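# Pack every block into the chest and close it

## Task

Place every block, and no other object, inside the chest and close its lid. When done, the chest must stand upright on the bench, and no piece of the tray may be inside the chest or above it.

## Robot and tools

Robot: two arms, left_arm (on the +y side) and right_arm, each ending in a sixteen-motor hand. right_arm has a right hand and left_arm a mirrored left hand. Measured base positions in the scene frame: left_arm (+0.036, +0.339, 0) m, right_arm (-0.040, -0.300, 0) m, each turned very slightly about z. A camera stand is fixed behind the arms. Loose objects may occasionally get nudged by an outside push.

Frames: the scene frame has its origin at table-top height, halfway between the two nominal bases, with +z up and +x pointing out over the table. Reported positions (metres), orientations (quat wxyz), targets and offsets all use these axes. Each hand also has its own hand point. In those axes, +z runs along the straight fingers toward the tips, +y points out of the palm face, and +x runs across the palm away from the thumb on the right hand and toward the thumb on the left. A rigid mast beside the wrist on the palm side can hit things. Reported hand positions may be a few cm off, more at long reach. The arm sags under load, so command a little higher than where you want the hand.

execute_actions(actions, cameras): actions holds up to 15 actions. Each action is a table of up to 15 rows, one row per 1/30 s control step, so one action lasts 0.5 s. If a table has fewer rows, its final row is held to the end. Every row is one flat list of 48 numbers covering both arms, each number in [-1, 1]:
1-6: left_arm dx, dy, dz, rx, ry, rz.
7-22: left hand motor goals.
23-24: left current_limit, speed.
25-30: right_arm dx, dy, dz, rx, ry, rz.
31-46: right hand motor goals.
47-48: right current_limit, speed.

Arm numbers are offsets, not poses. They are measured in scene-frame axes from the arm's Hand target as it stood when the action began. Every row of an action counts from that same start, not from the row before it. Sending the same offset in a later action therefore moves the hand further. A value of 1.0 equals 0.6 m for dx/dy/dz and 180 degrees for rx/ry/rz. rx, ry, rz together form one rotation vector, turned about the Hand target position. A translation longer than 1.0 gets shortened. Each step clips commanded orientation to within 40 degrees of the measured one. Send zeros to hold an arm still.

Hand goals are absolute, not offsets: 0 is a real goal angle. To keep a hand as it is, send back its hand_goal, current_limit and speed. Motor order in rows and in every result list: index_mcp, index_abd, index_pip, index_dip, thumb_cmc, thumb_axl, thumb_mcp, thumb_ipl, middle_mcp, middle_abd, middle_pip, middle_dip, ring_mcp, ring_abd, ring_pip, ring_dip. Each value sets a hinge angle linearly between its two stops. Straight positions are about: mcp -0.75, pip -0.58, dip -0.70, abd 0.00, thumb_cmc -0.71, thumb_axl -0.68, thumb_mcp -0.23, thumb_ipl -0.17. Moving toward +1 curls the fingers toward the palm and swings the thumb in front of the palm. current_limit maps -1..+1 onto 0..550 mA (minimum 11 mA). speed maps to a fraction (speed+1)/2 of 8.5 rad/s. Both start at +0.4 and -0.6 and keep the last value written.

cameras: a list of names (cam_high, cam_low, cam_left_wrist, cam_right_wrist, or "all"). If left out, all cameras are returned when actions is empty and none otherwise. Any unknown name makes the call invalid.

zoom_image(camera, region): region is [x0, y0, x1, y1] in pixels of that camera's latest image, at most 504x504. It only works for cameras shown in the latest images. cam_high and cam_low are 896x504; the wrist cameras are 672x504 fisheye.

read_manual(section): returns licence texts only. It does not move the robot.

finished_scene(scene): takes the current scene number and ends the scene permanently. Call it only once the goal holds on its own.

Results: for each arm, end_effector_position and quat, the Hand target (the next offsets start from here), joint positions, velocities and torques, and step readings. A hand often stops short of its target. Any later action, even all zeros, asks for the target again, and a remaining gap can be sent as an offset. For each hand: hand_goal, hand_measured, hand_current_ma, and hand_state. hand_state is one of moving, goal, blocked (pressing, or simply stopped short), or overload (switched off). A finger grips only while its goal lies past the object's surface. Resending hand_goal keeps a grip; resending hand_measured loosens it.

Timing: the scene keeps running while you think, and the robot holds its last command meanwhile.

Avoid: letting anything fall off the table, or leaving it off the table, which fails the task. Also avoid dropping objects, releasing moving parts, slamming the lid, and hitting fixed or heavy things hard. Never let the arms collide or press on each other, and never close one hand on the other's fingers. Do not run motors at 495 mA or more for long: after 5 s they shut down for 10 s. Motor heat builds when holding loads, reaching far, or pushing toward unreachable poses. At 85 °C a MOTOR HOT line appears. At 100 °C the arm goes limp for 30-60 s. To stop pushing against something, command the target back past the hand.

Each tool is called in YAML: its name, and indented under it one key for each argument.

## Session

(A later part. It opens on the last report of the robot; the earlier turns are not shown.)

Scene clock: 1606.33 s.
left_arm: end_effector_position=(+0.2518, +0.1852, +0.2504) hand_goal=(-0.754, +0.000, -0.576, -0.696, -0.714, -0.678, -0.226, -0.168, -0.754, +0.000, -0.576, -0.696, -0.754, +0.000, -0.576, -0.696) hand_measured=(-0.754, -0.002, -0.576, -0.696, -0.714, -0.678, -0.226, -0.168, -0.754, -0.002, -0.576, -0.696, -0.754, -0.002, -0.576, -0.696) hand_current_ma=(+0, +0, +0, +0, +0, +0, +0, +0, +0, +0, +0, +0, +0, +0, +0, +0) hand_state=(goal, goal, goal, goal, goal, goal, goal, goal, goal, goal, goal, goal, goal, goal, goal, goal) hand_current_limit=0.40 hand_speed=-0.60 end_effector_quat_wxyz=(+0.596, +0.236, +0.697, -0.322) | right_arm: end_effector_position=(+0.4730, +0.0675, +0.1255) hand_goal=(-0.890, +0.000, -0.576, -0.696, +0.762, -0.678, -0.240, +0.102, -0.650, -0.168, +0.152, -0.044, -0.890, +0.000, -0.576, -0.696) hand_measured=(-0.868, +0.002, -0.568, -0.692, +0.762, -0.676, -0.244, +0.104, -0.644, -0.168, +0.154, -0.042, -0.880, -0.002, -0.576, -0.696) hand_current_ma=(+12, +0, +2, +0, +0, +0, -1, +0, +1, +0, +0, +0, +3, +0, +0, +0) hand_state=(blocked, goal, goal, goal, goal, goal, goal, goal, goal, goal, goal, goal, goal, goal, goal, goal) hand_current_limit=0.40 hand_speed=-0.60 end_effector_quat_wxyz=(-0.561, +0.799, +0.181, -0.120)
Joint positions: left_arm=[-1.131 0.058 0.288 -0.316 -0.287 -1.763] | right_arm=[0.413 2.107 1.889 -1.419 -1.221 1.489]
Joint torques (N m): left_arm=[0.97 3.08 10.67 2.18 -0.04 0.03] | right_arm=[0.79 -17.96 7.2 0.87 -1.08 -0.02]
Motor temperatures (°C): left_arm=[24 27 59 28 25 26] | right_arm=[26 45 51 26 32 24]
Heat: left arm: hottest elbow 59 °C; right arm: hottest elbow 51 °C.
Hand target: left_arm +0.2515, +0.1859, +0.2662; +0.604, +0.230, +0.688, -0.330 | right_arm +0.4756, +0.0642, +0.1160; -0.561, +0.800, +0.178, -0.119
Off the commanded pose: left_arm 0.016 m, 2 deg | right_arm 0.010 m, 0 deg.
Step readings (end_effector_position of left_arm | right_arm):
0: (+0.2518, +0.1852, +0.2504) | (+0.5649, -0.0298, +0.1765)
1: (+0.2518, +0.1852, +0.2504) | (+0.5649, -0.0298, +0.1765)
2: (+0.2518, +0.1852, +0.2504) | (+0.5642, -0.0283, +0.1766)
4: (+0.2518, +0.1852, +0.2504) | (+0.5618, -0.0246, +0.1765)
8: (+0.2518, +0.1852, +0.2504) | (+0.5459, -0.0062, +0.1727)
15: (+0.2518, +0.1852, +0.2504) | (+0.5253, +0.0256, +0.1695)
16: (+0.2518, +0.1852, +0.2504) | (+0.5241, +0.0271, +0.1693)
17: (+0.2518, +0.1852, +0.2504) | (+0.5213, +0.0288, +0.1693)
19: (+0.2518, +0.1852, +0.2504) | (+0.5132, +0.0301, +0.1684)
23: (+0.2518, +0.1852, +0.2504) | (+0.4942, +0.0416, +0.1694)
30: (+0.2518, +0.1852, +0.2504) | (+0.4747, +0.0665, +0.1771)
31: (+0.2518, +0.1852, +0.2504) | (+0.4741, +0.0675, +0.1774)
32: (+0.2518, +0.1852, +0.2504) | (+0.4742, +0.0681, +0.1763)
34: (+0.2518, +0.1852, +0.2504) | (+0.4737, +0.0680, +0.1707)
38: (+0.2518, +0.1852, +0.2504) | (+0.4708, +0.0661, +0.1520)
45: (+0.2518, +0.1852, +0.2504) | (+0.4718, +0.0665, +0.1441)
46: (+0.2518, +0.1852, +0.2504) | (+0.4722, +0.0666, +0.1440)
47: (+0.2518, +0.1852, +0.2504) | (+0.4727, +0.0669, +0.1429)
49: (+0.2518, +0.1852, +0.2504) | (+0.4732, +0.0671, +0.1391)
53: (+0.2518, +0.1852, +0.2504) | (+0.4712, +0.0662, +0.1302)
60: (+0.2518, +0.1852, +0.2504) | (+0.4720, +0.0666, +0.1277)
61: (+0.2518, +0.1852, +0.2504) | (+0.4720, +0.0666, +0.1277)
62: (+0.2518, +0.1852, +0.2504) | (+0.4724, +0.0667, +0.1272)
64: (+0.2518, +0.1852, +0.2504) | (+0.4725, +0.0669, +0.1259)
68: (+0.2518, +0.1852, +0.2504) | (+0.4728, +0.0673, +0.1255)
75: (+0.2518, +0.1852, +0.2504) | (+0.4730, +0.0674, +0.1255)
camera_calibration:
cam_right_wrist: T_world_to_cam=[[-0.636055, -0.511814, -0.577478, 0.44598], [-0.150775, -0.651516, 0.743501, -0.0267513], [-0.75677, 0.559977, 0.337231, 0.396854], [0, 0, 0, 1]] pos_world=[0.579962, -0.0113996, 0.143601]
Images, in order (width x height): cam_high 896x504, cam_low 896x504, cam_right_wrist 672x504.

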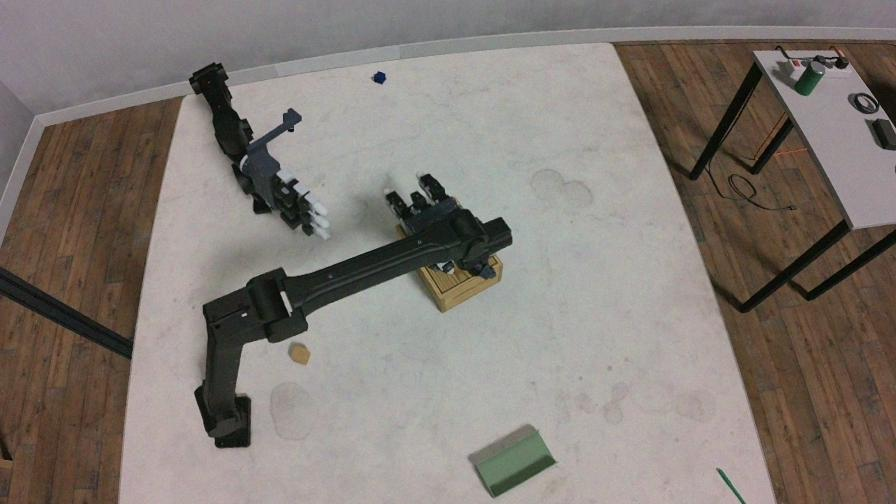

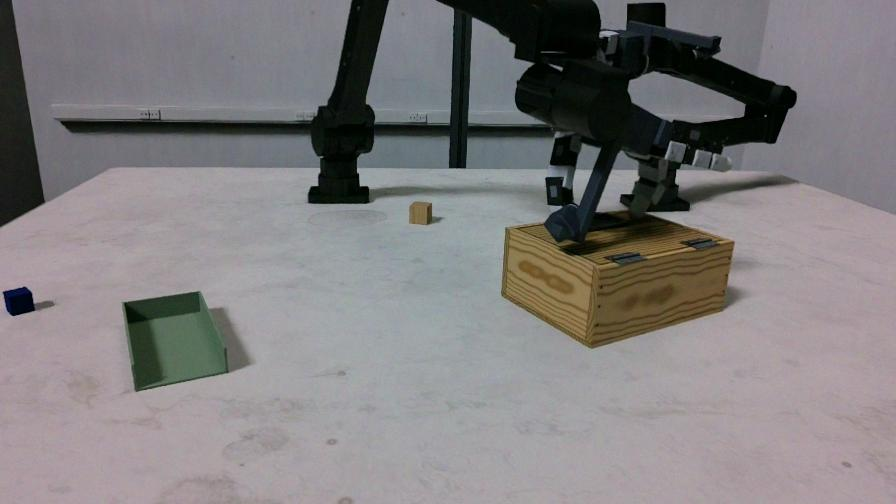

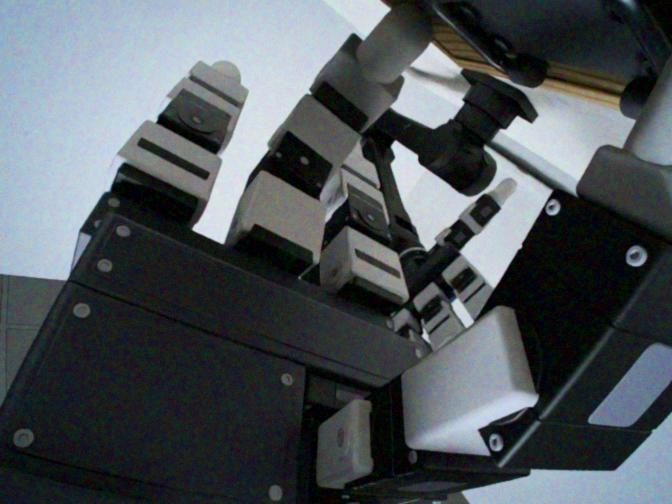

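execute_actions:
  actions:
    - [[0,0,0,0,0,0,-0.754,0,-0.576,-0.696,-0.714,-0.678,-0.226,-0.168,-0.754,0,-0.576,-0.696,-0.754,0,-0.576,-0.696,0.4,-0.6,0,0,0,0,0,0,-0.89,0,-0.576,-0.696,0.763,-0.678,-0.1,0.12,-0.5,-0.167,0.16,-0.03,-0.89,0,-0.576,-0.696,0.5,-0.85]]
    - [[0,0,0,0,0,0,-0.754,0,-0.576,-0.696,-0.714,-0.678,-0.226,-0.168,-0.754,0,-0.576,-0.696,-0.754,0,-0.576,-0.696,0.4,-0.6,0,0,0,0,0,0,-0.89,0,-0.576,-0.696,0.763,-0.678,0.0,0.2,-0.4,-0.167,0.25,0.05,-0.89,0,-0.576,-0.696,0.75,-0.8]]
    - [[0,0,0,0,0,0,-0.754,0,-0.576,-0.696,-0.714,-0.678,-0.226,-0.168,-0.754,0,-0.576,-0.696,-0.754,0,-0.576,-0.696,0.4,-0.6,0,0,0.015,0.0018,-0.0046,0,-0.89,0,-0.576,-0.696,0.763,-0.678,0.0,0.2,-0.4,-0.167,0.25,0.05,-0.89,0,-0.576,-0.696,0.75,-0.8]]
  cameras: ["cam_low", "cam_right_wrist"]

zoom_image:
  camera: "cam_low"
  region: [520, 160, 660, 260]

zoom_image:
  camera: "cam_right_wrist"
  region: [420, 0, 672, 189]

Scene clock: 1626.57 s.
left_arm: end_effector_position=(+0.2518, +0.1852, +0.2504) hand_goal=(-0.754, +0.000, -0.576, -0.696, -0.714, -0.678, -0.226, -0.168, -0.754, +0.000, -0.576, -0.696, -0.754, +0.000, -0.576, -0.696) hand_measured=(-0.754, -0.002, -0.576, -0.696, -0.714, -0.678, -0.226, -0.168, -0.754, -0.002, -0.576, -0.696, -0.754, -0.002, -0.576, -0.696) hand_current_ma=(+0, +0, +0, +0, +0, +0, +0, +0, +0, +0, +0, +0, +0, +0, +0, +0) hand_state=(goal, goal, goal, goal, goal, goal, goal, goal, goal, goal, goal, goal, goal, goal, goal, goal) hand_current_limit=0.40 hand_speed=-0.60 end_effector_quat_wxyz=(+0.596, +0.236, +0.697, -0.322) | right_arm: end_effector_position=(+0.4775, +0.0609, +0.1263) hand_goal=(-0.890, +0.000, -0.576, -0.696, +0.762, -0.678, +0.000, +0.200, -0.400, -0.168, +0.250, +0.050, -0.890, +0.000, -0.576, -0.696) hand_measured=(-0.870, +0.002, -0.568, -0.692, +0.768, -0.676, -0.070, +0.156, -0.414, -0.168, +0.250, +0.056, -0.880, -0.002, -0.576, -0.696) hand_current_ma=(+11, +0, +2, +0, +1, +0, -149, -67, -6, +0, +0, +1, +3, +0, +0, +0) hand_state=(blocked, goal, goal, goal, goal, goal, blocked, blocked, goal, goal, goal, goal, goal, goal, goal, goal) hand_current_limit=0.75 hand_speed=-0.80 end_effector_quat_wxyz=(-0.560, +0.801, +0.179, -0.113)
Joint positions: left_arm=[-1.131 0.058 0.288 -0.316 -0.287 -1.763] | right_arm=[0.401 2.101 1.884 -1.411 -1.216 1.49]
Joint torques (N m): left_arm=[0.67 3.37 10.73 2.17 -0.01 0.02] | right_arm=[1.85 -18.73 7.57 0.61 -1.22 -0.02]
Motor temperatures (°C): left_arm=[24 27 59 28 25 26] | right_arm=[25 44 49 26 31 24]
Heat: left arm: hottest elbow 59 °C; right arm: hottest elbow 49 °C.
Hand target: left_arm +0.2515, +0.1859, +0.2662; +0.604, +0.230, +0.688, -0.330 | right_arm +0.4755, +0.0642, +0.1251; -0.561, +0.799, +0.182, -0.113
Off the commanded pose: left_arm 0.016 m, 2 deg | right_arm 0.004 m, 0 deg.
Step readings (end_effector_position of left_arm | right_arm):
0: (+0.2518, +0.1852, +0.2504) | (+0.4730, +0.0674, +0.1255)
1: (+0.2518, +0.1852, +0.2504) | (+0.4730, +0.0674, +0.1255)
2: (+0.2518, +0.1852, +0.2504) | (+0.4730, +0.0674, +0.1255)
4: (+0.2518, +0.1852, +0.2504) | (+0.4730, +0.0674, +0.1255)
8: (+0.2518, +0.1852, +0.2504) | (+0.4741, +0.0659, +0.1257)
15: (+0.2518, +0.1852, +0.2504) | (+0.4743, +0.0665, +0.1264)
16: (+0.2518, +0.1852, +0.2504) | (+0.4743, +0.0665, +0.1264)
17: (+0.2518, +0.1852, +0.2504) | (+0.4743, +0.0665, +0.1264)
19: (+0.2518, +0.1852, +0.2504) | (+0.4743, +0.0666, +0.1264)
23: (+0.2518, +0.1852, +0.2504) | (+0.4743, +0.0668, +0.1266)
30: (+0.2518, +0.1852, +0.2504) | (+0.4742, +0.0669, +0.1267)
31: (+0.2518, +0.1852, +0.2504) | (+0.4742, +0.0669, +0.1267)
32: (+0.2518, +0.1852, +0.2504) | (+0.4742, +0.0669, +0.1267)
34: (+0.2518, +0.1852, +0.2504) | (+0.4743, +0.0669, +0.1269)
38: (+0.2518, +0.1852, +0.2504) | (+0.4745, +0.0670, +0.1276)
45: (+0.2518, +0.1852, +0.2504) | (+0.4767, +0.0633, +0.1270)
camera_calibration:
cam_right_wrist: T_world_to_cam=[[-0.636648, -0.505461, -0.582399, 0.446487], [-0.164867, -0.648553, 0.7431, -0.0243207], [-0.753325, 0.569111, 0.329566, 0.402384], [0, 0, 0, 1]] pos_world=[0.583371, -0.0190922, 0.145494]
Images, in order (width x height): cam_low 896x504, cam_right_wrist 672x504.

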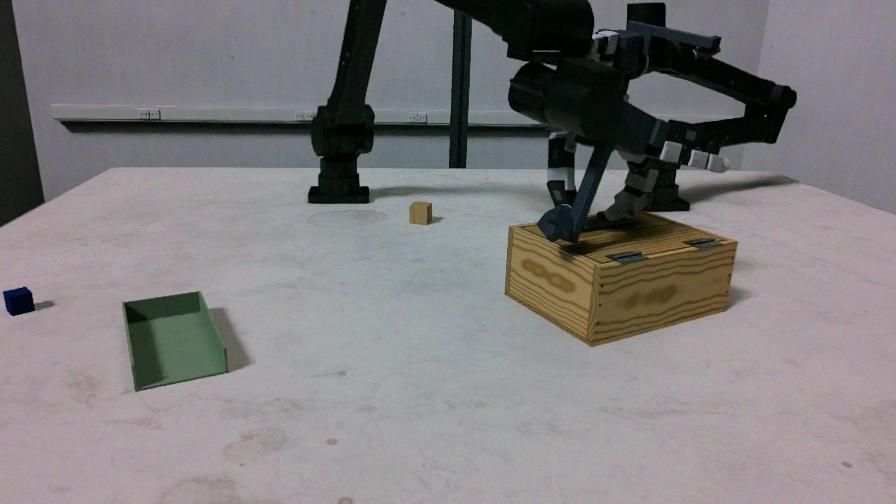

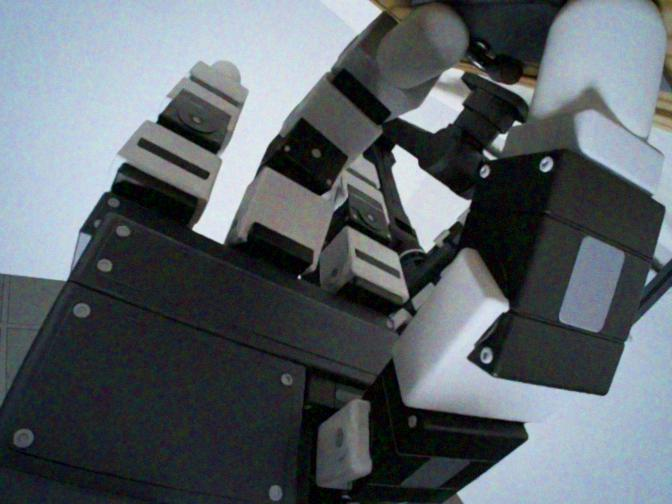

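Scaled by 3.600.

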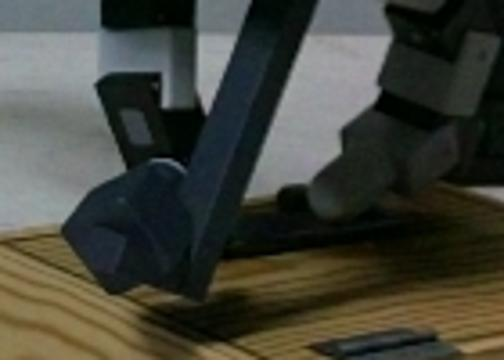

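Scaled by 2.000 from the camera's 672x504 image, which has a finer 960x720 frame.

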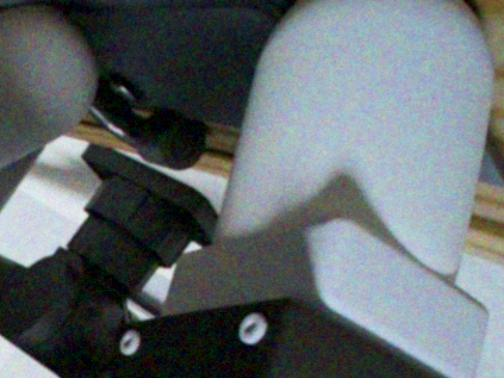

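execute_actions:
  actions:
    - [[0,0,0,0,0,0,-0.754,0,-0.576,-0.696,-0.714,-0.678,-0.226,-0.168,-0.754,0,-0.576,-0.696,-0.754,0,-0.576,-0.696,0.4,-0.6,0,0,0.05,0,0,0,-0.89,0,-0.576,-0.696,0.763,-0.678,-0.281,0.103,-0.712,-0.167,0.153,-0.043,-0.89,0,-0.576,-0.696,0.4,-0.6]]
    - [[0,0,0,0,0,0,-0.754,0,-0.576,-0.696,-0.714,-0.678,-0.226,-0.168,-0.754,0,-0.576,-0.696,-0.754,0,-0.576,-0.696,0.4,-0.6,0.05,-0.06,-0.01,0,0,0,-0.89,0,-0.576,-0.696,0.763,-0.678,-0.45,0.103,-0.8,-0.167,0.0,-0.043,-0.89,0,-0.576,-0.696,0.4,-0.6]]
  cameras: ["cam_low", "cam_right_wrist"]

zoom_image:
  camera: "cam_low"
  region: [550, 190, 640, 250]

zoom_image:
  camera: "cam_right_wrist"
  region: [400, 0, 640, 180]

zoom_image:
  camera: "cam_right_wrist"
  region: [460, 0, 620, 100]

Scene clock: 1720.47 s.
left_arm: end_effector_position=(+0.2518, +0.1852, +0.2504) hand_goal=(-0.754, +0.000, -0.576, -0.696, -0.714, -0.678, -0.226, -0.168, -0.754, +0.000, -0.576, -0.696, -0.754, +0.000, -0.576, -0.696) hand_measured=(-0.754, -0.002, -0.576, -0.696, -0.714, -0.678, -0.226, -0.168, -0.754, -0.002, -0.576, -0.696, -0.754, -0.002, -0.576, -0.696) hand_current_ma=(+0, +0, +0, +0, +0, +0, +0, +0, +0, +0, +0, +0, +0, +0, +0, +0) hand_state=(goal, goal, goal, goal, goal, goal, goal, goal, goal, goal, goal, goal, goal, goal, goal, goal) hand_current_limit=0.40 hand_speed=-0.60 end_effector_quat_wxyz=(+0.596, +0.236, +0.697, -0.322) | right_arm: end_effector_position=(+0.4937, +0.0222, +0.1346) hand_goal=(-0.890, +0.000, -0.576, -0.696, +0.762, -0.678, -0.450, +0.102, -0.800, -0.168, +0.000, -0.044, -0.890, +0.000, -0.576, -0.696) hand_measured=(-0.870, +0.002, -0.568, -0.692, +0.762, -0.676, -0.444, +0.104, -0.782, -0.168, +0.004, -0.042, -0.880, -0.002, -0.576, -0.696) hand_current_ma=(+11, +0, +2, +0, +0, +0, +2, +0, +9, +0, +1, +0, +3, +0, +0, +0) hand_state=(blocked, goal, goal, goal, goal, goal, goal, goal, goal, goal, goal, goal, goal, goal, goal, goal) hand_current_limit=0.40 hand_speed=-0.60 end_effector_quat_wxyz=(-0.559, +0.803, +0.163, -0.129)
Joint positions: left_arm=[-1.131 0.058 0.288 -0.316 -0.287 -1.763] | right_arm=[0.335 2.162 1.998 -1.663 -1.209 1.323]
Joint torques (N m): left_arm=[0.91 3.37 10.71 2.21 -0.04 0.01] | right_arm=[1.67 -18.73 12.3 -0.34 -1.08 -0.12]
Motor temperatures (°C): left_arm=[24 27 60 28 25 26] | right_arm=[25 43 46 26 32 24]
Heat: left arm: hottest elbow 60 °C; right arm: hottest elbow 46 °C.
Hand target: left_arm +0.2515, +0.1859, +0.2662; +0.604, +0.230, +0.688, -0.330 | right_arm +0.5054, +0.0283, +0.1489; -0.561, +0.799, +0.182, -0.113
Off the commanded pose: left_arm 0.016 m, 2 deg | right_arm 0.020 m, 3 deg.
Step readings (end_effector_position of left_arm | right_arm):
0: (+0.2518, +0.1852, +0.2504) | (+0.4775, +0.0609, +0.1263)
1: (+0.2518, +0.1852, +0.2504) | (+0.4775, +0.0609, +0.1263)
2: (+0.2518, +0.1852, +0.2504) | (+0.4774, +0.0609, +0.1264)
4: (+0.2518, +0.1852, +0.2504) | (+0.4751, +0.0605, +0.1282)
8: (+0.2518, +0.1852, +0.2504) | (+0.4721, +0.0573, +0.1286)
15: (+0.2518, +0.1852, +0.2504) | (+0.4702, +0.0557, +0.1292)
16: (+0.2518, +0.1852, +0.2504) | (+0.4697, +0.0555, +0.1293)
17: (+0.2518, +0.1852, +0.2504) | (+0.4686, +0.0546, +0.1304)
19: (+0.2518, +0.1852, +0.2504) | (+0.4675, +0.0514, +0.1330)
23: (+0.2518, +0.1852, +0.2504) | (+0.4764, +0.0410, +0.1400)
30: (+0.2518, +0.1852, +0.2504) | (+0.4921, +0.0225, +0.1401)
camera_calibration:
cam_right_wrist: T_world_to_cam=[[-0.663699, -0.508262, -0.548793, 0.450876], [-0.138534, -0.637463, 0.757924, -0.0681407], [-0.735059, 0.57906, 0.352672, 0.421566], [0, 0, 0, 1]] pos_world=[0.599682, -0.0583864, 0.150408]
Images, in order (width x height): cam_low 896x504, cam_right_wrist 672x504.

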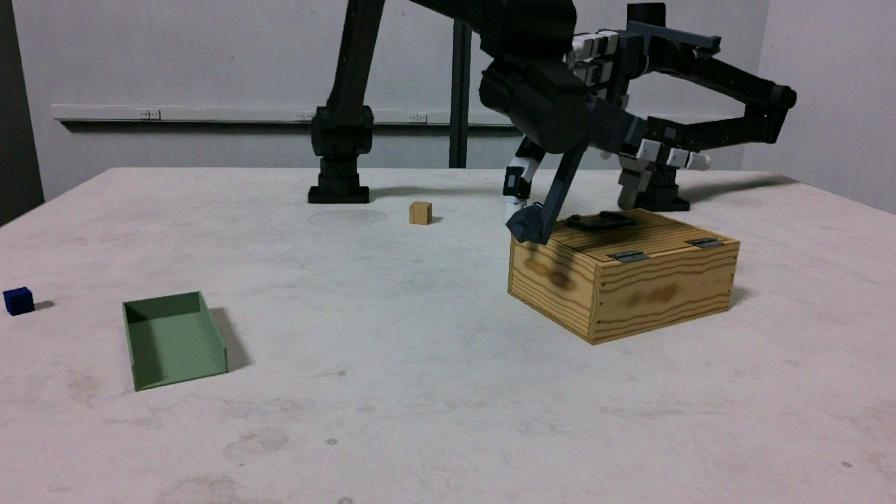

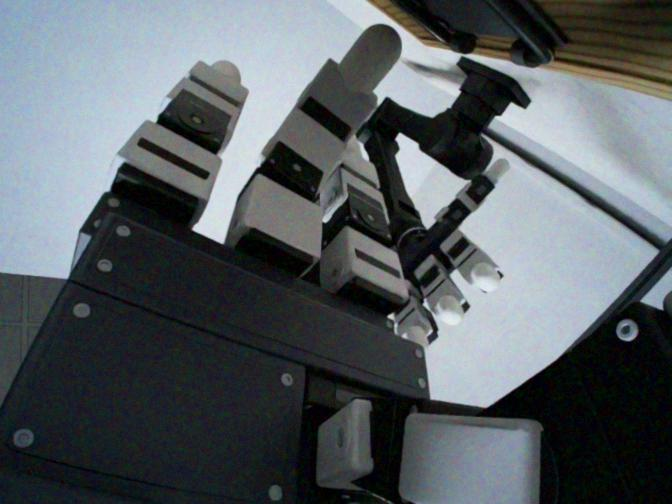

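Scaled by 5.600.

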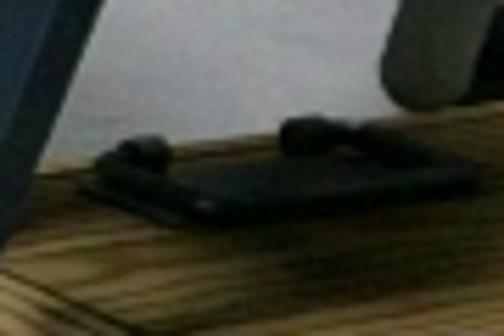

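Scaled by 2.100 from the camera's 672x504 image, which has a finer 960x720 frame.

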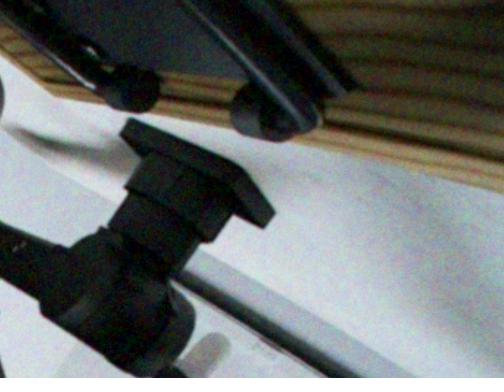

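Scaled by 3.150 from the camera's 672x504 image, which has a finer 960x720 frame.

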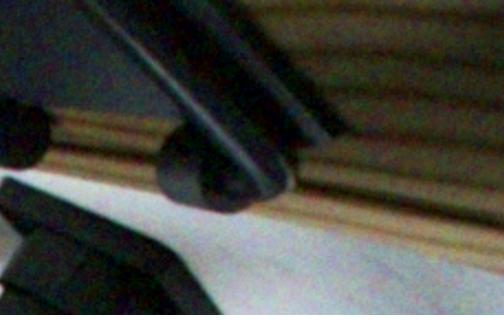

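execute_actions:
  actions: []

zoom_image:
  camera: "cam_low"
  region: [480, 220, 760, 380]

zoom_image:
  camera: "cam_high"
  region: [360, 180, 560, 320]

zoom_image:
  camera: "cam_right_wrist"
  region: [420, 0, 672, 190]

Scene clock: 1810.93 s.
left_arm: end_effector_position=(+0.2518, +0.1852, +0.2504) hand_goal=(-0.754, +0.000, -0.576, -0.696, -0.714, -0.678, -0.226, -0.168, -0.754, +0.000, -0.576, -0.696, -0.754, +0.000, -0.576, -0.696) hand_measured=(-0.754, -0.002, -0.576, -0.696, -0.714, -0.678, -0.226, -0.168, -0.754, -0.002, -0.576, -0.696, -0.754, -0.002, -0.576, -0.696) hand_current_ma=(+0, +0, +0, +0, +0, +0, +0, +0, +0, +0, +0, +0, +0, +0, +0, +0) hand_state=(goal, goal, goal, goal, goal, goal, goal, goal, goal, goal, goal, goal, goal, goal, goal, goal) hand_current_limit=0.40 hand_speed=-0.60 end_effector_quat_wxyz=(+0.596, +0.236, +0.697, -0.322) | right_arm: end_effector_position=(+0.4938, +0.0223, +0.1345) hand_goal=(-0.890, +0.000, -0.576, -0.696, +0.762, -0.678, -0.450, +0.102, -0.800, -0.168, +0.000, -0.044, -0.890, +0.000, -0.576, -0.696) hand_measured=(-0.870, +0.002, -0.568, -0.692, +0.762, -0.676, -0.444, +0.104, -0.782, -0.168, +0.004, -0.042, -0.880, -0.002, -0.576, -0.696) hand_current_ma=(+11, +0, +2, +0, +0, +0, +2, +0, +9, +0, +1, +0, +3, +0, +0, +0) hand_state=(blocked, goal, goal, goal, goal, goal, goal, goal, goal, goal, goal, goal, goal, goal, goal, goal) hand_current_limit=0.40 hand_speed=-0.60 end_effector_quat_wxyz=(-0.559, +0.803, +0.164, -0.129)
Joint positions: left_arm=[-1.131 0.058 0.288 -0.316 -0.287 -1.763] | right_arm=[0.335 2.162 1.998 -1.663 -1.209 1.323]
Joint velocities: within noise
Joint torques (N m): left_arm=[0.91 3.6 10.71 2.21 -0.02 0.04] | right_arm=[1.61 -18.73 12.27 -0.34 -1.08 -0.12]
Motor temperatures (°C): left_arm=[24 27 60 28 25 26] | right_arm=[25 45 57 26 31 24]
Heat: left arm: hottest elbow 60 °C; right arm: hottest elbow 57 °C.
Hand target: left_arm +0.2515, +0.1859, +0.2662; +0.604, +0.230, +0.688, -0.330 | right_arm +0.5054, +0.0283, +0.1489; -0.561, +0.799, +0.182, -0.113
Off the commanded pose: left_arm 0.016 m, 2 deg | right_arm 0.020 m, 3 deg.
camera_calibration:
cam_right_wrist: T_world_to_cam=[[-0.663187, -0.508234, -0.549438, 0.450839], [-0.138909, -0.637764, 0.757603, -0.0678832], [-0.735451, 0.578754, 0.352358, 0.421811], [0, 0, 0, 1]] pos_world=[0.599782, -0.0582866, 0.150508]

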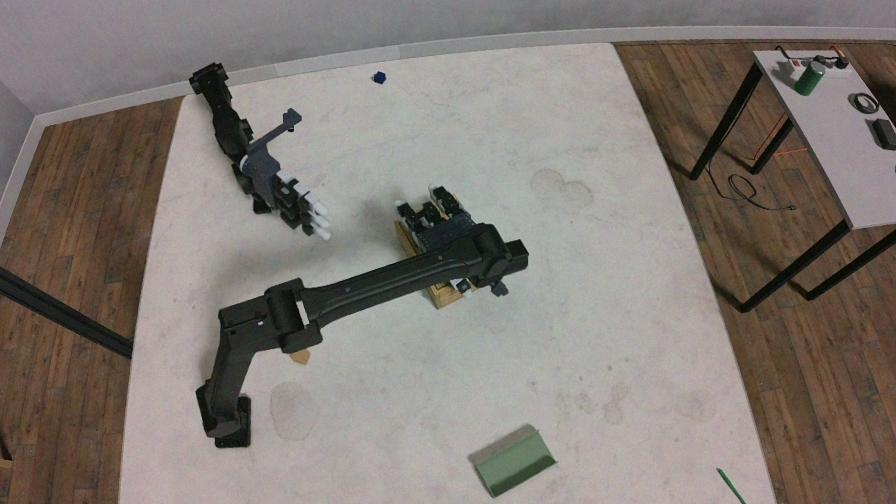

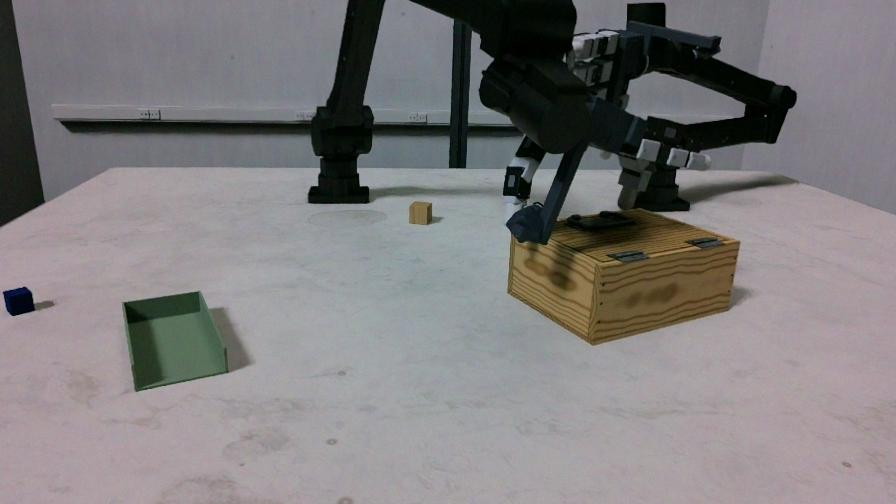

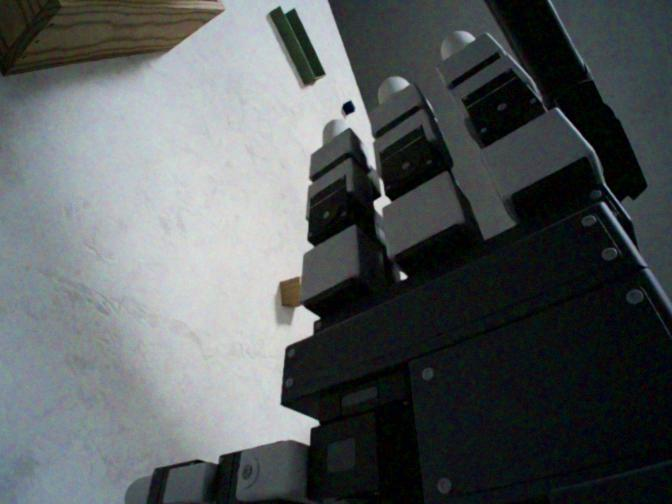

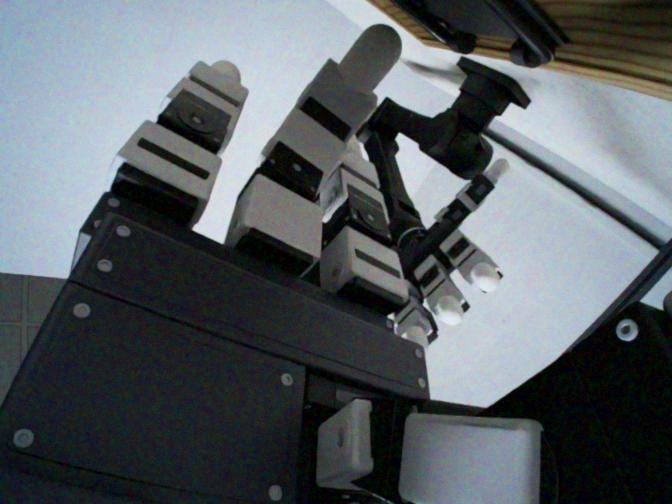

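Scaled by 1.800.

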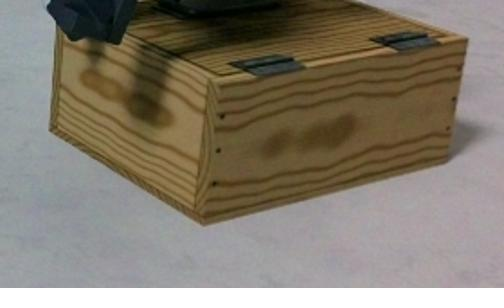

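Scaled by 2.520.

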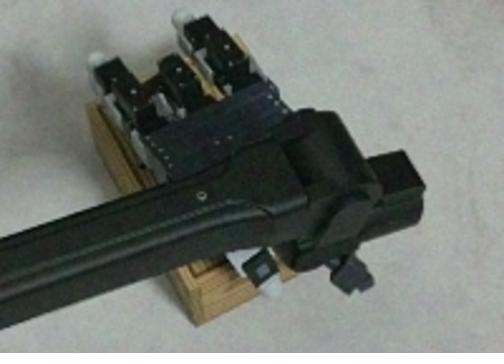

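Scaled by 2.000 from the camera's 672x504 image, which has a finer 960x720 frame.

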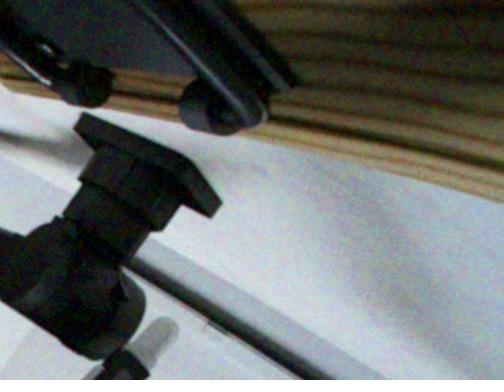

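zoom_image:
  camera: "cam_high"
  region: [180, 50, 340, 250]

zoom_image:
  camera: "cam_low"
  region: [490, 0, 810, 240]

zoom_image:
  camera: "cam_right_wrist"
  region: [440, 40, 560, 200]

Scaled by 2.520.

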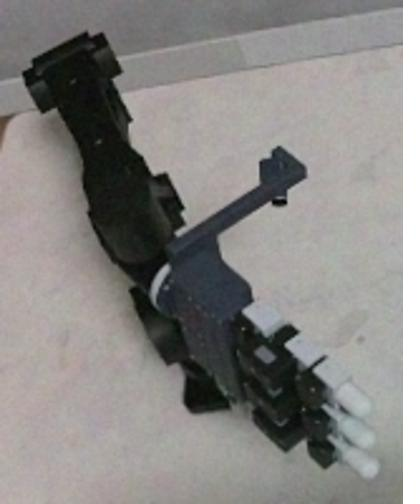

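Scaled by 1.575.

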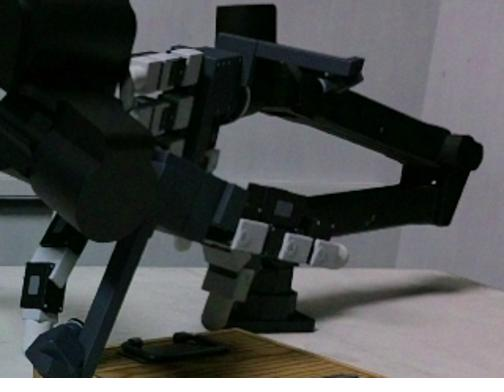

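Scaled by 3.150 from the camera's 672x504 image, which has a finer 960x720 frame.

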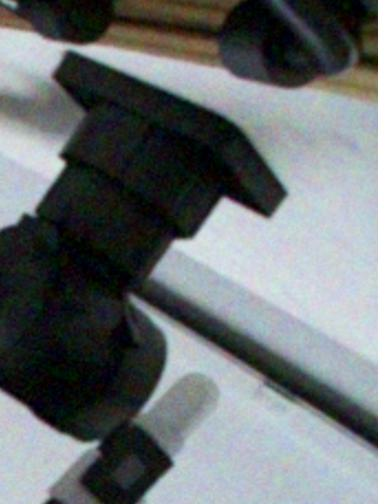

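execute_actions:
  actions:
    - [[0,0,0,0,0,0,-0.754,0,-0.576,-0.696,-0.714,-0.678,-0.226,-0.168,-0.754,0,-0.576,-0.696,-0.754,0,-0.576,-0.696,0.4,-0.6,0,0,0.15,0,0,0,-0.754,0,-0.576,-0.696,0.4,-0.678,-0.226,-0.168,-0.754,0,-0.576,-0.696,-0.754,0,-0.576,-0.696,0.4,-0.6]]
    - [[0,0,0,0,0,0,-0.754,0,-0.576,-0.696,-0.714,-0.678,-0.226,-0.168,-0.754,0,-0.576,-0.696,-0.754,0,-0.576,-0.696,0.4,-0.6,-0.25,-0.35,0.1,0,0,0,-0.754,0,-0.576,-0.696,0.4,-0.678,-0.226,-0.168,-0.754,0,-0.576,-0.696,-0.754,0,-0.576,-0.696,0.4,-0.6]]
    - [[0,0,0,0,0,0,-0.754,0,-0.576,-0.696,-0.714,-0.678,-0.226,-0.168,-0.754,0,-0.576,-0.696,-0.754,0,-0.576,-0.696,0.4,-0.6,0,0,0,0,0,0,-0.754,0,-0.576,-0.696,0.4,-0.678,-0.226,-0.168,-0.754,0,-0.576,-0.696,-0.754,0,-0.576,-0.696,0.4,-0.6]]
    - [[0.2,-0.08,-0.05,0,0,0,-0.754,0,-0.576,-0.696,-0.714,-0.678,-0.226,-0.168,-0.754,0,-0.576,-0.696,-0.754,0,-0.576,-0.696,0.4,-0.6,0,0,0,0,0,0,-0.754,0,-0.576,-0.696,0.4,-0.678,-0.226,-0.168,-0.754,0,-0.576,-0.696,-0.754,0,-0.576,-0.696,0.4,-0.6]]
    - [[0.18,-0.08,-0.05,0,0,0,-0.754,0,-0.576,-0.696,-0.714,-0.678,-0.226,-0.168,-0.754,0,-0.576,-0.696,-0.754,0,-0.576,-0.696,0.4,-0.6,0,0,0,0,0,0,-0.754,0,-0.576,-0.696,0.4,-0.678,-0.226,-0.168,-0.754,0,-0.576,-0.696,-0.754,0,-0.576,-0.696,0.4,-0.6]]
  cameras: ["all"]

Scene clock: 2014.47 s.
left_arm: end_effector_position=(+0.4516, +0.1024, +0.1853) hand_goal=(-0.754, +0.000, -0.576, -0.696, -0.714, -0.678, -0.226, -0.168, -0.754, +0.000, -0.576, -0.696, -0.754, +0.000, -0.576, -0.696) hand_measured=(-0.752, -0.002, -0.576, -0.696, -0.714, -0.678, -0.226, -0.168, -0.752, -0.002, -0.576, -0.696, -0.752, -0.002, -0.576, -0.696) hand_current_ma=(+0, -1, +0, +0, +0, +0, +0, +0, +0, -1, +0, +0, +0, -1, +0, +0) hand_state=(goal, goal, goal, goal, goal, goal, goal, goal, goal, goal, goal, goal, goal, goal, goal, goal) hand_current_limit=0.40 hand_speed=-0.60 end_effector_quat_wxyz=(+0.581, +0.231, +0.708, -0.328) | right_arm: end_effector_position=(+0.3533, -0.1782, +0.2981) hand_goal=(-0.754, +0.000, -0.576, -0.696, +0.400, -0.678, -0.226, -0.168, -0.754, +0.000, -0.576, -0.696, -0.754, +0.000, -0.576, -0.696) hand_measured=(-0.744, +0.002, -0.568, -0.692, +0.402, -0.676, -0.226, -0.166, -0.746, +0.000, -0.570, -0.692, -0.746, +0.000, -0.576, -0.696) hand_current_ma=(+3, +0, +2, +0, +0, +0, +0, +0, +2, +0, +1, +0, +2, +0, +0, +0) hand_state=(goal, goal, goal, goal, goal, goal, goal, goal, goal, goal, goal, goal, goal, goal, goal, goal) hand_current_limit=0.40 hand_speed=-0.60 end_effector_quat_wxyz=(-0.520, +0.849, +0.094, +0.027)
Joint positions: left_arm=[-0.618 1.167 0.44 0.613 0.231 -1.744] | right_arm=[0.025 1.421 1.458 -1.68 -1.093 1.327]
Joint torques (N m): left_arm=[1.73 -3.66 10.51 2.99 0.19 0.14] | right_arm=[0.79 -8.88 8.69 0.09 -1.03 -0.12]
Motor temperatures (°C): left_arm=[24 27 61 28 25 26] | right_arm=[25 46 59 26 31 24]
Heat: left arm: hottest elbow 61 °C; right arm: hottest elbow 59 °C.
Hand target: left_arm +0.4795, +0.0900, +0.2063; +0.604, +0.230, +0.688, -0.330 | right_arm +0.3555, -0.1818, +0.2990; -0.561, +0.799, +0.182, -0.113
Off the commanded pose: left_arm 0.037 m, 4 deg | right_arm 0.004 m, 20 deg.
joint sent to its limit (right arm) — joint 4 (wrist pitch), lower limit. The joint targets are off in orientation, not in position.
Step readings (end_effector_position of left_arm | right_arm):
0: (+0.2518, +0.1852, +0.2504) | (+0.4938, +0.0223, +0.1345)
1: (+0.2518, +0.1852, +0.2504) | (+0.4940, +0.0223, +0.1348)
2: (+0.2518, +0.1852, +0.2504) | (+0.4942, +0.0224, +0.1361)
4: (+0.2518, +0.1852, +0.2504) | (+0.4951, +0.0225, +0.1417)
8: (+0.2518, +0.1852, +0.2504) | (+0.4967, +0.0228, +0.1657)
15: (+0.2518, +0.1852, +0.2504) | (+0.4998, +0.0241, +0.2159)
16: (+0.2518, +0.1852, +0.2504) | (+0.4998, +0.0239, +0.2197)
17: (+0.2518, +0.1852, +0.2504) | (+0.4963, +0.0195, +0.2206)
19: (+0.2518, +0.1852, +0.2504) | (+0.4690, -0.0030, +0.2171)
23: (+0.2518, +0.1852, +0.2504) | (+0.4194, -0.0745, +0.2272)
30: (+0.2518, +0.1852, +0.2504) | (+0.3740, -0.1703, +0.2882)
31: (+0.2518, +0.1852, +0.2504) | (+0.3685, -0.1746, +0.2958)
32: (+0.2518, +0.1852, +0.2504) | (+0.3642, -0.1763, +0.3012)
34: (+0.2518, +0.1852, +0.2504) | (+0.3574, -0.1768, +0.3080)
38: (+0.2518, +0.1852, +0.2504) | (+0.3537, -0.1773, +0.3056)
45: (+0.2518, +0.1852, +0.2504) | (+0.3531, -0.1781, +0.2982)
46: (+0.2518, +0.1849, +0.2504) | (+0.3531, -0.1781, +0.2982)
47: (+0.2522, +0.1827, +0.2516) | (+0.3532, -0.1781, +0.2982)
49: (+0.2588, +0.1761, +0.2543) | (+0.3532, -0.1782, +0.2981)
53: (+0.2867, +0.1767, +0.2445) | (+0.3532, -0.1782, +0.2981)
60: (+0.3248, +0.1612, +0.2192) | (+0.3532, -0.1782, +0.2981)
61: (+0.3289, +0.1589, +0.2157) | (+0.3532, -0.1782, +0.2981)
62: (+0.3335, +0.1562, +0.2124) | (+0.3532, -0.1782, +0.2981)
64: (+0.3465, +0.1501, +0.2029) | (+0.3533, -0.1782, +0.2981)
68: (+0.3790, +0.1411, +0.1781) | (+0.3533, -0.1782, +0.2981)
75: (+0.4316, +0.1145, +0.1743) | (+0.3533, -0.1782, +0.2981)
camera_calibration:
cam_left_wrist: T_world_to_cam=[[-0.268622, -0.374035, 0.88766, -0.0348297], [-0.962676, 0.135925, -0.234049, 0.416889], [-0.0331126, -0.9174, -0.396588, 0.304378], [0, 0, 0, 1]] pos_world=[0.402051, 0.209543, 0.249202]
cam_right_wrist: T_world_to_cam=[[-0.671638, -0.361023, -0.646966, 0.403847], [-0.455288, -0.487776, 0.744841, -0.196907], [-0.584479, 0.794819, 0.16324, 0.418455], [0, 0, 0, 1]] pos_world=[0.426168, -0.282845, 0.339631]

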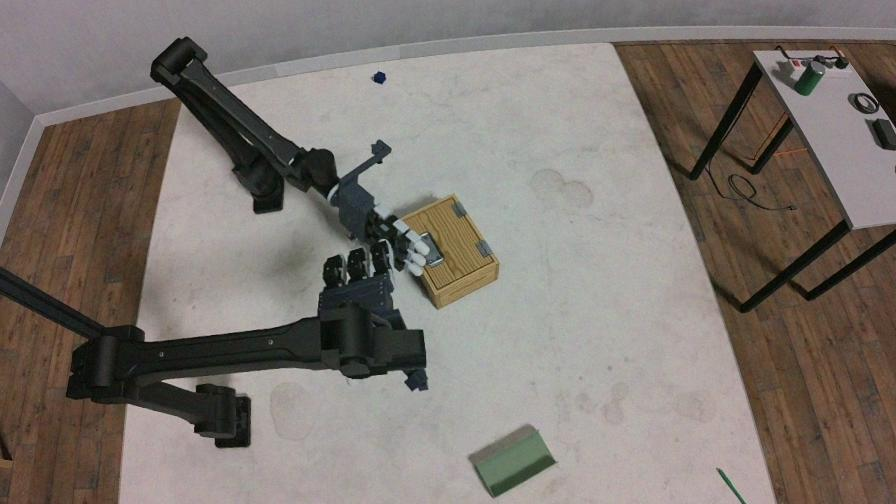

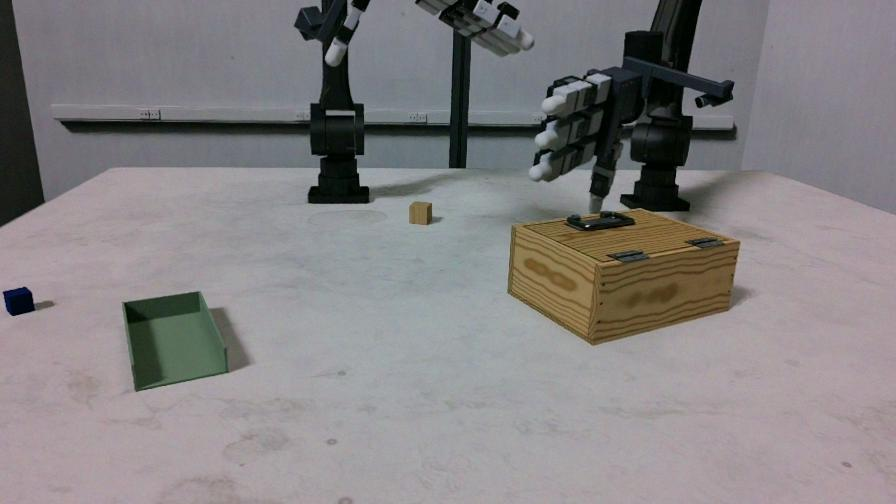

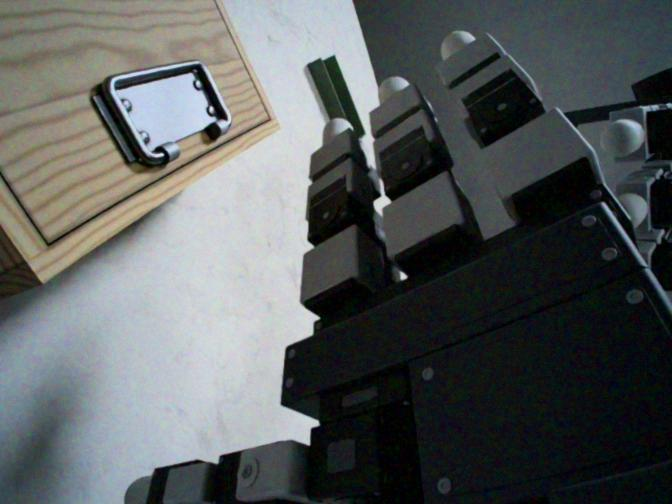

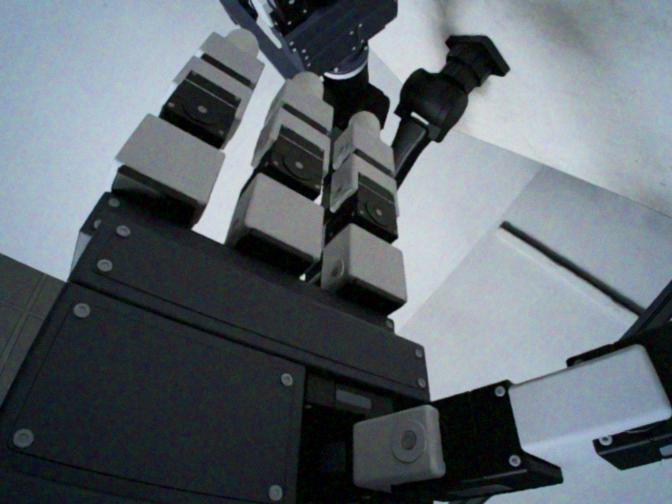

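zoom_image:
  camera: "cam_left_wrist"
  region: [70, 30, 270, 190]

zoom_image:
  camera: "cam_low"
  region: [540, 190, 660, 250]

Scaled by 2.520 from the camera's 672x504 image, which has a finer 960x720 frame.

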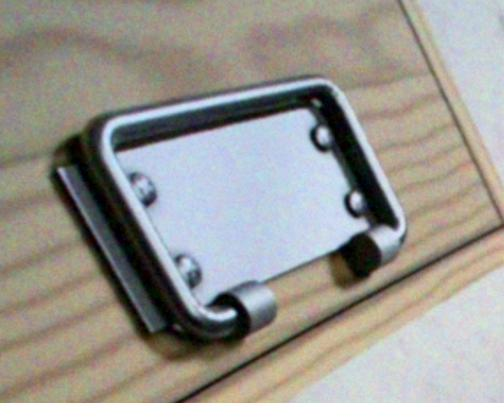

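Scaled by 4.200.

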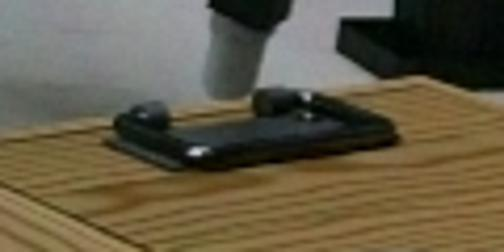

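zoom_image:
  camera: "cam_left_wrist"
  region: [85, 55, 165, 175]

zoom_image:
  camera: "cam_left_wrist"
  region: [160, 50, 240, 170]

Scaled by 4.200 from the camera's 672x504 image, which has a finer 960x720 frame.

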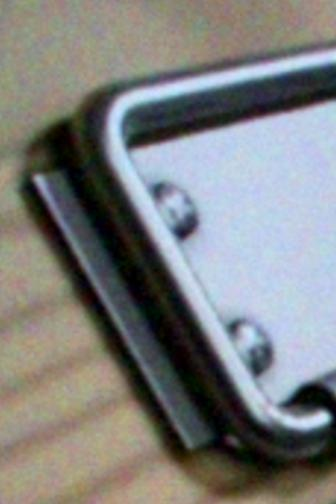

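Scaled by 4.200 from the camera's 672x504 image, which has a finer 960x720 frame.

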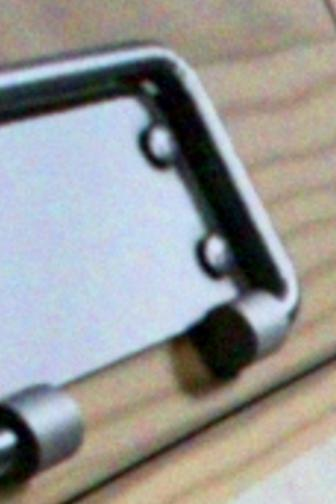

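zoom_image:
  camera: "cam_low"
  region: [560, 200, 644, 240]

zoom_image:
  camera: "cam_high"
  region: [395, 220, 475, 280]

Scaled by 6.000.

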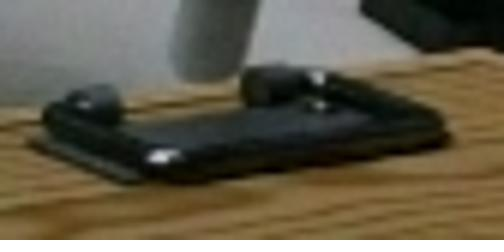

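Scaled by 6.300.

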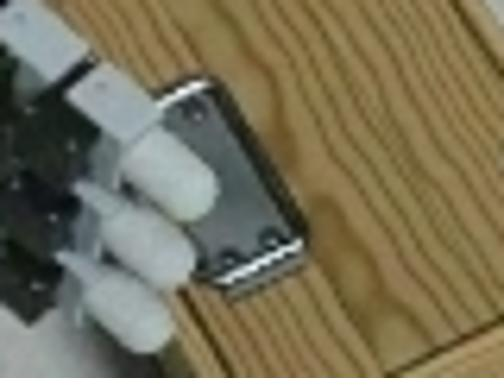

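execute_actions:
  actions:
    - [[-0.2,0.217,0.206,0.1156,0.1077,0,-0.754,0,-0.576,-0.696,-0.714,-0.678,-0.226,-0.168,-0.754,0,-0.576,-0.696,-0.754,0,-0.576,-0.696,0.4,-0.6,-0.09,-0.36,0,0,0,0,-0.754,0,-0.576,-0.696,0.4,-0.678,-0.226,-0.168,-0.754,0,-0.576,-0.696,-0.754,0,-0.576,-0.696,0.4,-0.6]]
    - [[0,0,0,0.1156,0.1077,0,-0.754,0,-0.576,-0.696,-0.714,-0.678,-0.226,-0.168,-0.754,0,-0.576,-0.696,-0.754,0,-0.576,-0.696,0.4,-0.6,0,0,0,0,0,0,-0.754,0,-0.576,-0.696,0.4,-0.678,-0.226,-0.168,-0.754,0,-0.576,-0.696,-0.754,0,-0.576,-0.696,0.4,-0.6]]
    - [[0,0,0,0.1156,0.1077,0,-0.754,0,-0.576,-0.696,-0.714,-0.678,-0.226,-0.168,-0.754,0,-0.576,-0.696,-0.754,0,-0.576,-0.696,0.4,-0.6,0,0,0,0,0,0,-0.754,0,-0.576,-0.696,0.4,-0.678,-0.226,-0.168,-0.754,0,-0.576,-0.696,-0.754,0,-0.576,-0.696,0.4,-0.6]]
  cameras: ["cam_high","cam_low"]

Scene clock: 2450.20 s.
left_arm: end_effector_position=(+0.3545, +0.2247, +0.3100) hand_goal=(-0.754, +0.000, -0.576, -0.696, -0.714, -0.678, -0.226, -0.168, -0.754, +0.000, -0.576, -0.696, -0.754, +0.000, -0.576, -0.696) hand_measured=(-0.752, -0.004, -0.576, -0.696, -0.714, -0.678, -0.224, -0.168, -0.752, -0.002, -0.576, -0.696, -0.752, -0.004, -0.576, -0.696) hand_current_ma=(+1, -1, +0, +0, +0, +0, +2, +0, +1, -1, +0, +0, +1, -1, +0, +0) hand_state=(goal, goal, goal, goal, goal, goal, goal, goal, goal, goal, goal, goal, goal, goal, goal, goal) hand_current_limit=0.40 hand_speed=-0.60 end_effector_quat_wxyz=(+0.011, +0.321, +0.947, -0.005) | right_arm: end_effector_position=(+0.2970, -0.3980, +0.2898) hand_goal=(-0.754, +0.000, -0.576, -0.696, +0.400, -0.678, -0.226, -0.168, -0.754, +0.000, -0.576, -0.696, -0.754, +0.000, -0.576, -0.696) hand_measured=(-0.744, +0.002, -0.570, -0.692, +0.402, -0.676, -0.224, -0.166, -0.744, +0.000, -0.572, -0.694, -0.746, +0.000, -0.576, -0.696) hand_current_ma=(+3, +0, +1, +0, +0, +0, +0, +0, +3, +0, +1, +0, +2, +0, +0, +0) hand_state=(goal, goal, goal, goal, goal, goal, goal, goal, goal, goal, goal, goal, goal, goal, goal, goal) hand_current_limit=0.40 hand_speed=-0.60 end_effector_quat_wxyz=(-0.352, +0.921, -0.011, +0.168)
Joint positions: left_arm=[-0.621 1.234 1.359 -1.673 0.003 -1.518] | right_arm=[-0.463 1.208 1.308 -1.68 -0.801 1.124]
Joint torques (N m): left_arm=[0.73 -6.01 11.03 -0.29 -0.2 -0.14] | right_arm=[2.14 -5.95 10.28 0.18 -0.82 -0.15]
Motor temperatures (°C): left_arm=[24 28 63 28 26 26] | right_arm=[25 39 49 26 30 24]
Heat: left arm: hottest elbow 63 °C; right arm: hottest elbow 49 °C.
Hand target: left_arm +0.3594, +0.2202, +0.3300; +0.012, +0.317, +0.948, -0.008 | right_arm +0.3014, -0.3978, +0.2990; -0.535, +0.830, +0.144, -0.066
Off the commanded pose: left_arm 0.021 m, 1 deg | right_arm 0.010 m, 40 deg; orientation clipped; orientation clipped at the end of an earlier action of this call.
joint sent to its limit (left arm) — joint 4 (wrist pitch), lower limit. The joint targets still meet the commanded pose.
joint sent to its limit (right arm) — joint 4 (wrist pitch), lower limit. The joint targets are off in orientation, not in position.
Step readings (end_effector_position of left_arm | right_arm):
0: (+0.4516, +0.1024, +0.1853) | (+0.3533, -0.1782, +0.2981)
1: (+0.4516, +0.1026, +0.1855) | (+0.3533, -0.1793, +0.2974)
2: (+0.4506, +0.1052, +0.1860) | (+0.3519, -0.1861, +0.2940)
4: (+0.4418, +0.1222, +0.1970) | (+0.3426, -0.2190, +0.2819)
8: (+0.4115, +0.1703, +0.2675) | (+0.3165, -0.3269, +0.2708)
15: (+0.3574, +0.2134, +0.3097) | (+0.2949, -0.3907, +0.2906)
16: (+0.3532, +0.2164, +0.3088) | (+0.2948, -0.3913, +0.2913)
17: (+0.3495, +0.2197, +0.3076) | (+0.2951, -0.3920, +0.2913)
19: (+0.3446, +0.2269, +0.3079) | (+0.2953, -0.3937, +0.2907)
23: (+0.3518, +0.2293, +0.3190) | (+0.2960, -0.3956, +0.2903)
30: (+0.3569, +0.2229, +0.3041) | (+0.2965, -0.3971, +0.2900)
31: (+0.3557, +0.2245, +0.3020) | (+0.2966, -0.3972, +0.2899)
32: (+0.3531, +0.2291, +0.3023) | (+0.2967, -0.3973, +0.2899)
34: (+0.3491, +0.2365, +0.3114) | (+0.2968, -0.3975, +0.2899)
38: (+0.3582, +0.2250, +0.3241) | (+0.2969, -0.3977, +0.2898)
45: (+0.3564, +0.2234, +0.3080) | (+0.2970, -0.3980, +0.2898)
Images, in order (width x height): cam_high 896x504, cam_low 896x504.

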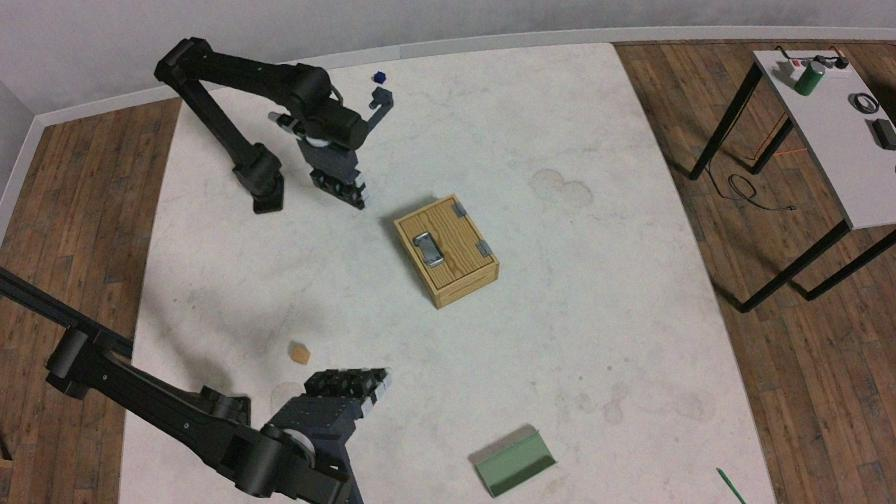

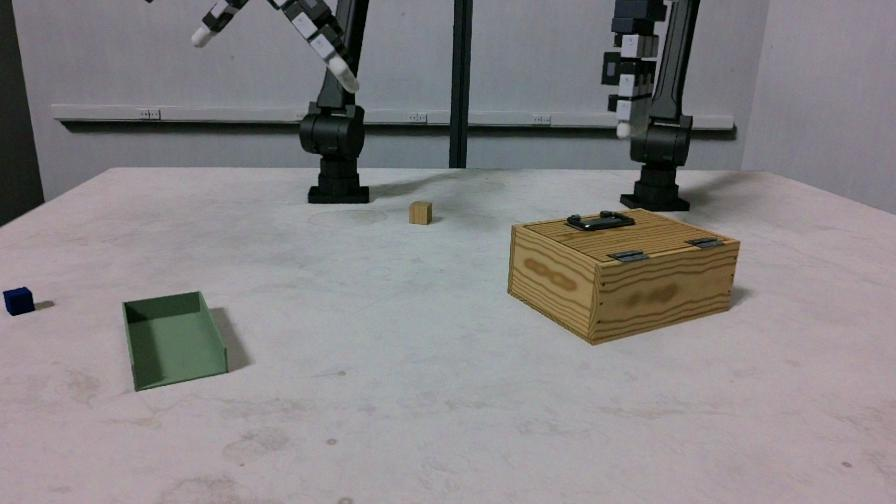

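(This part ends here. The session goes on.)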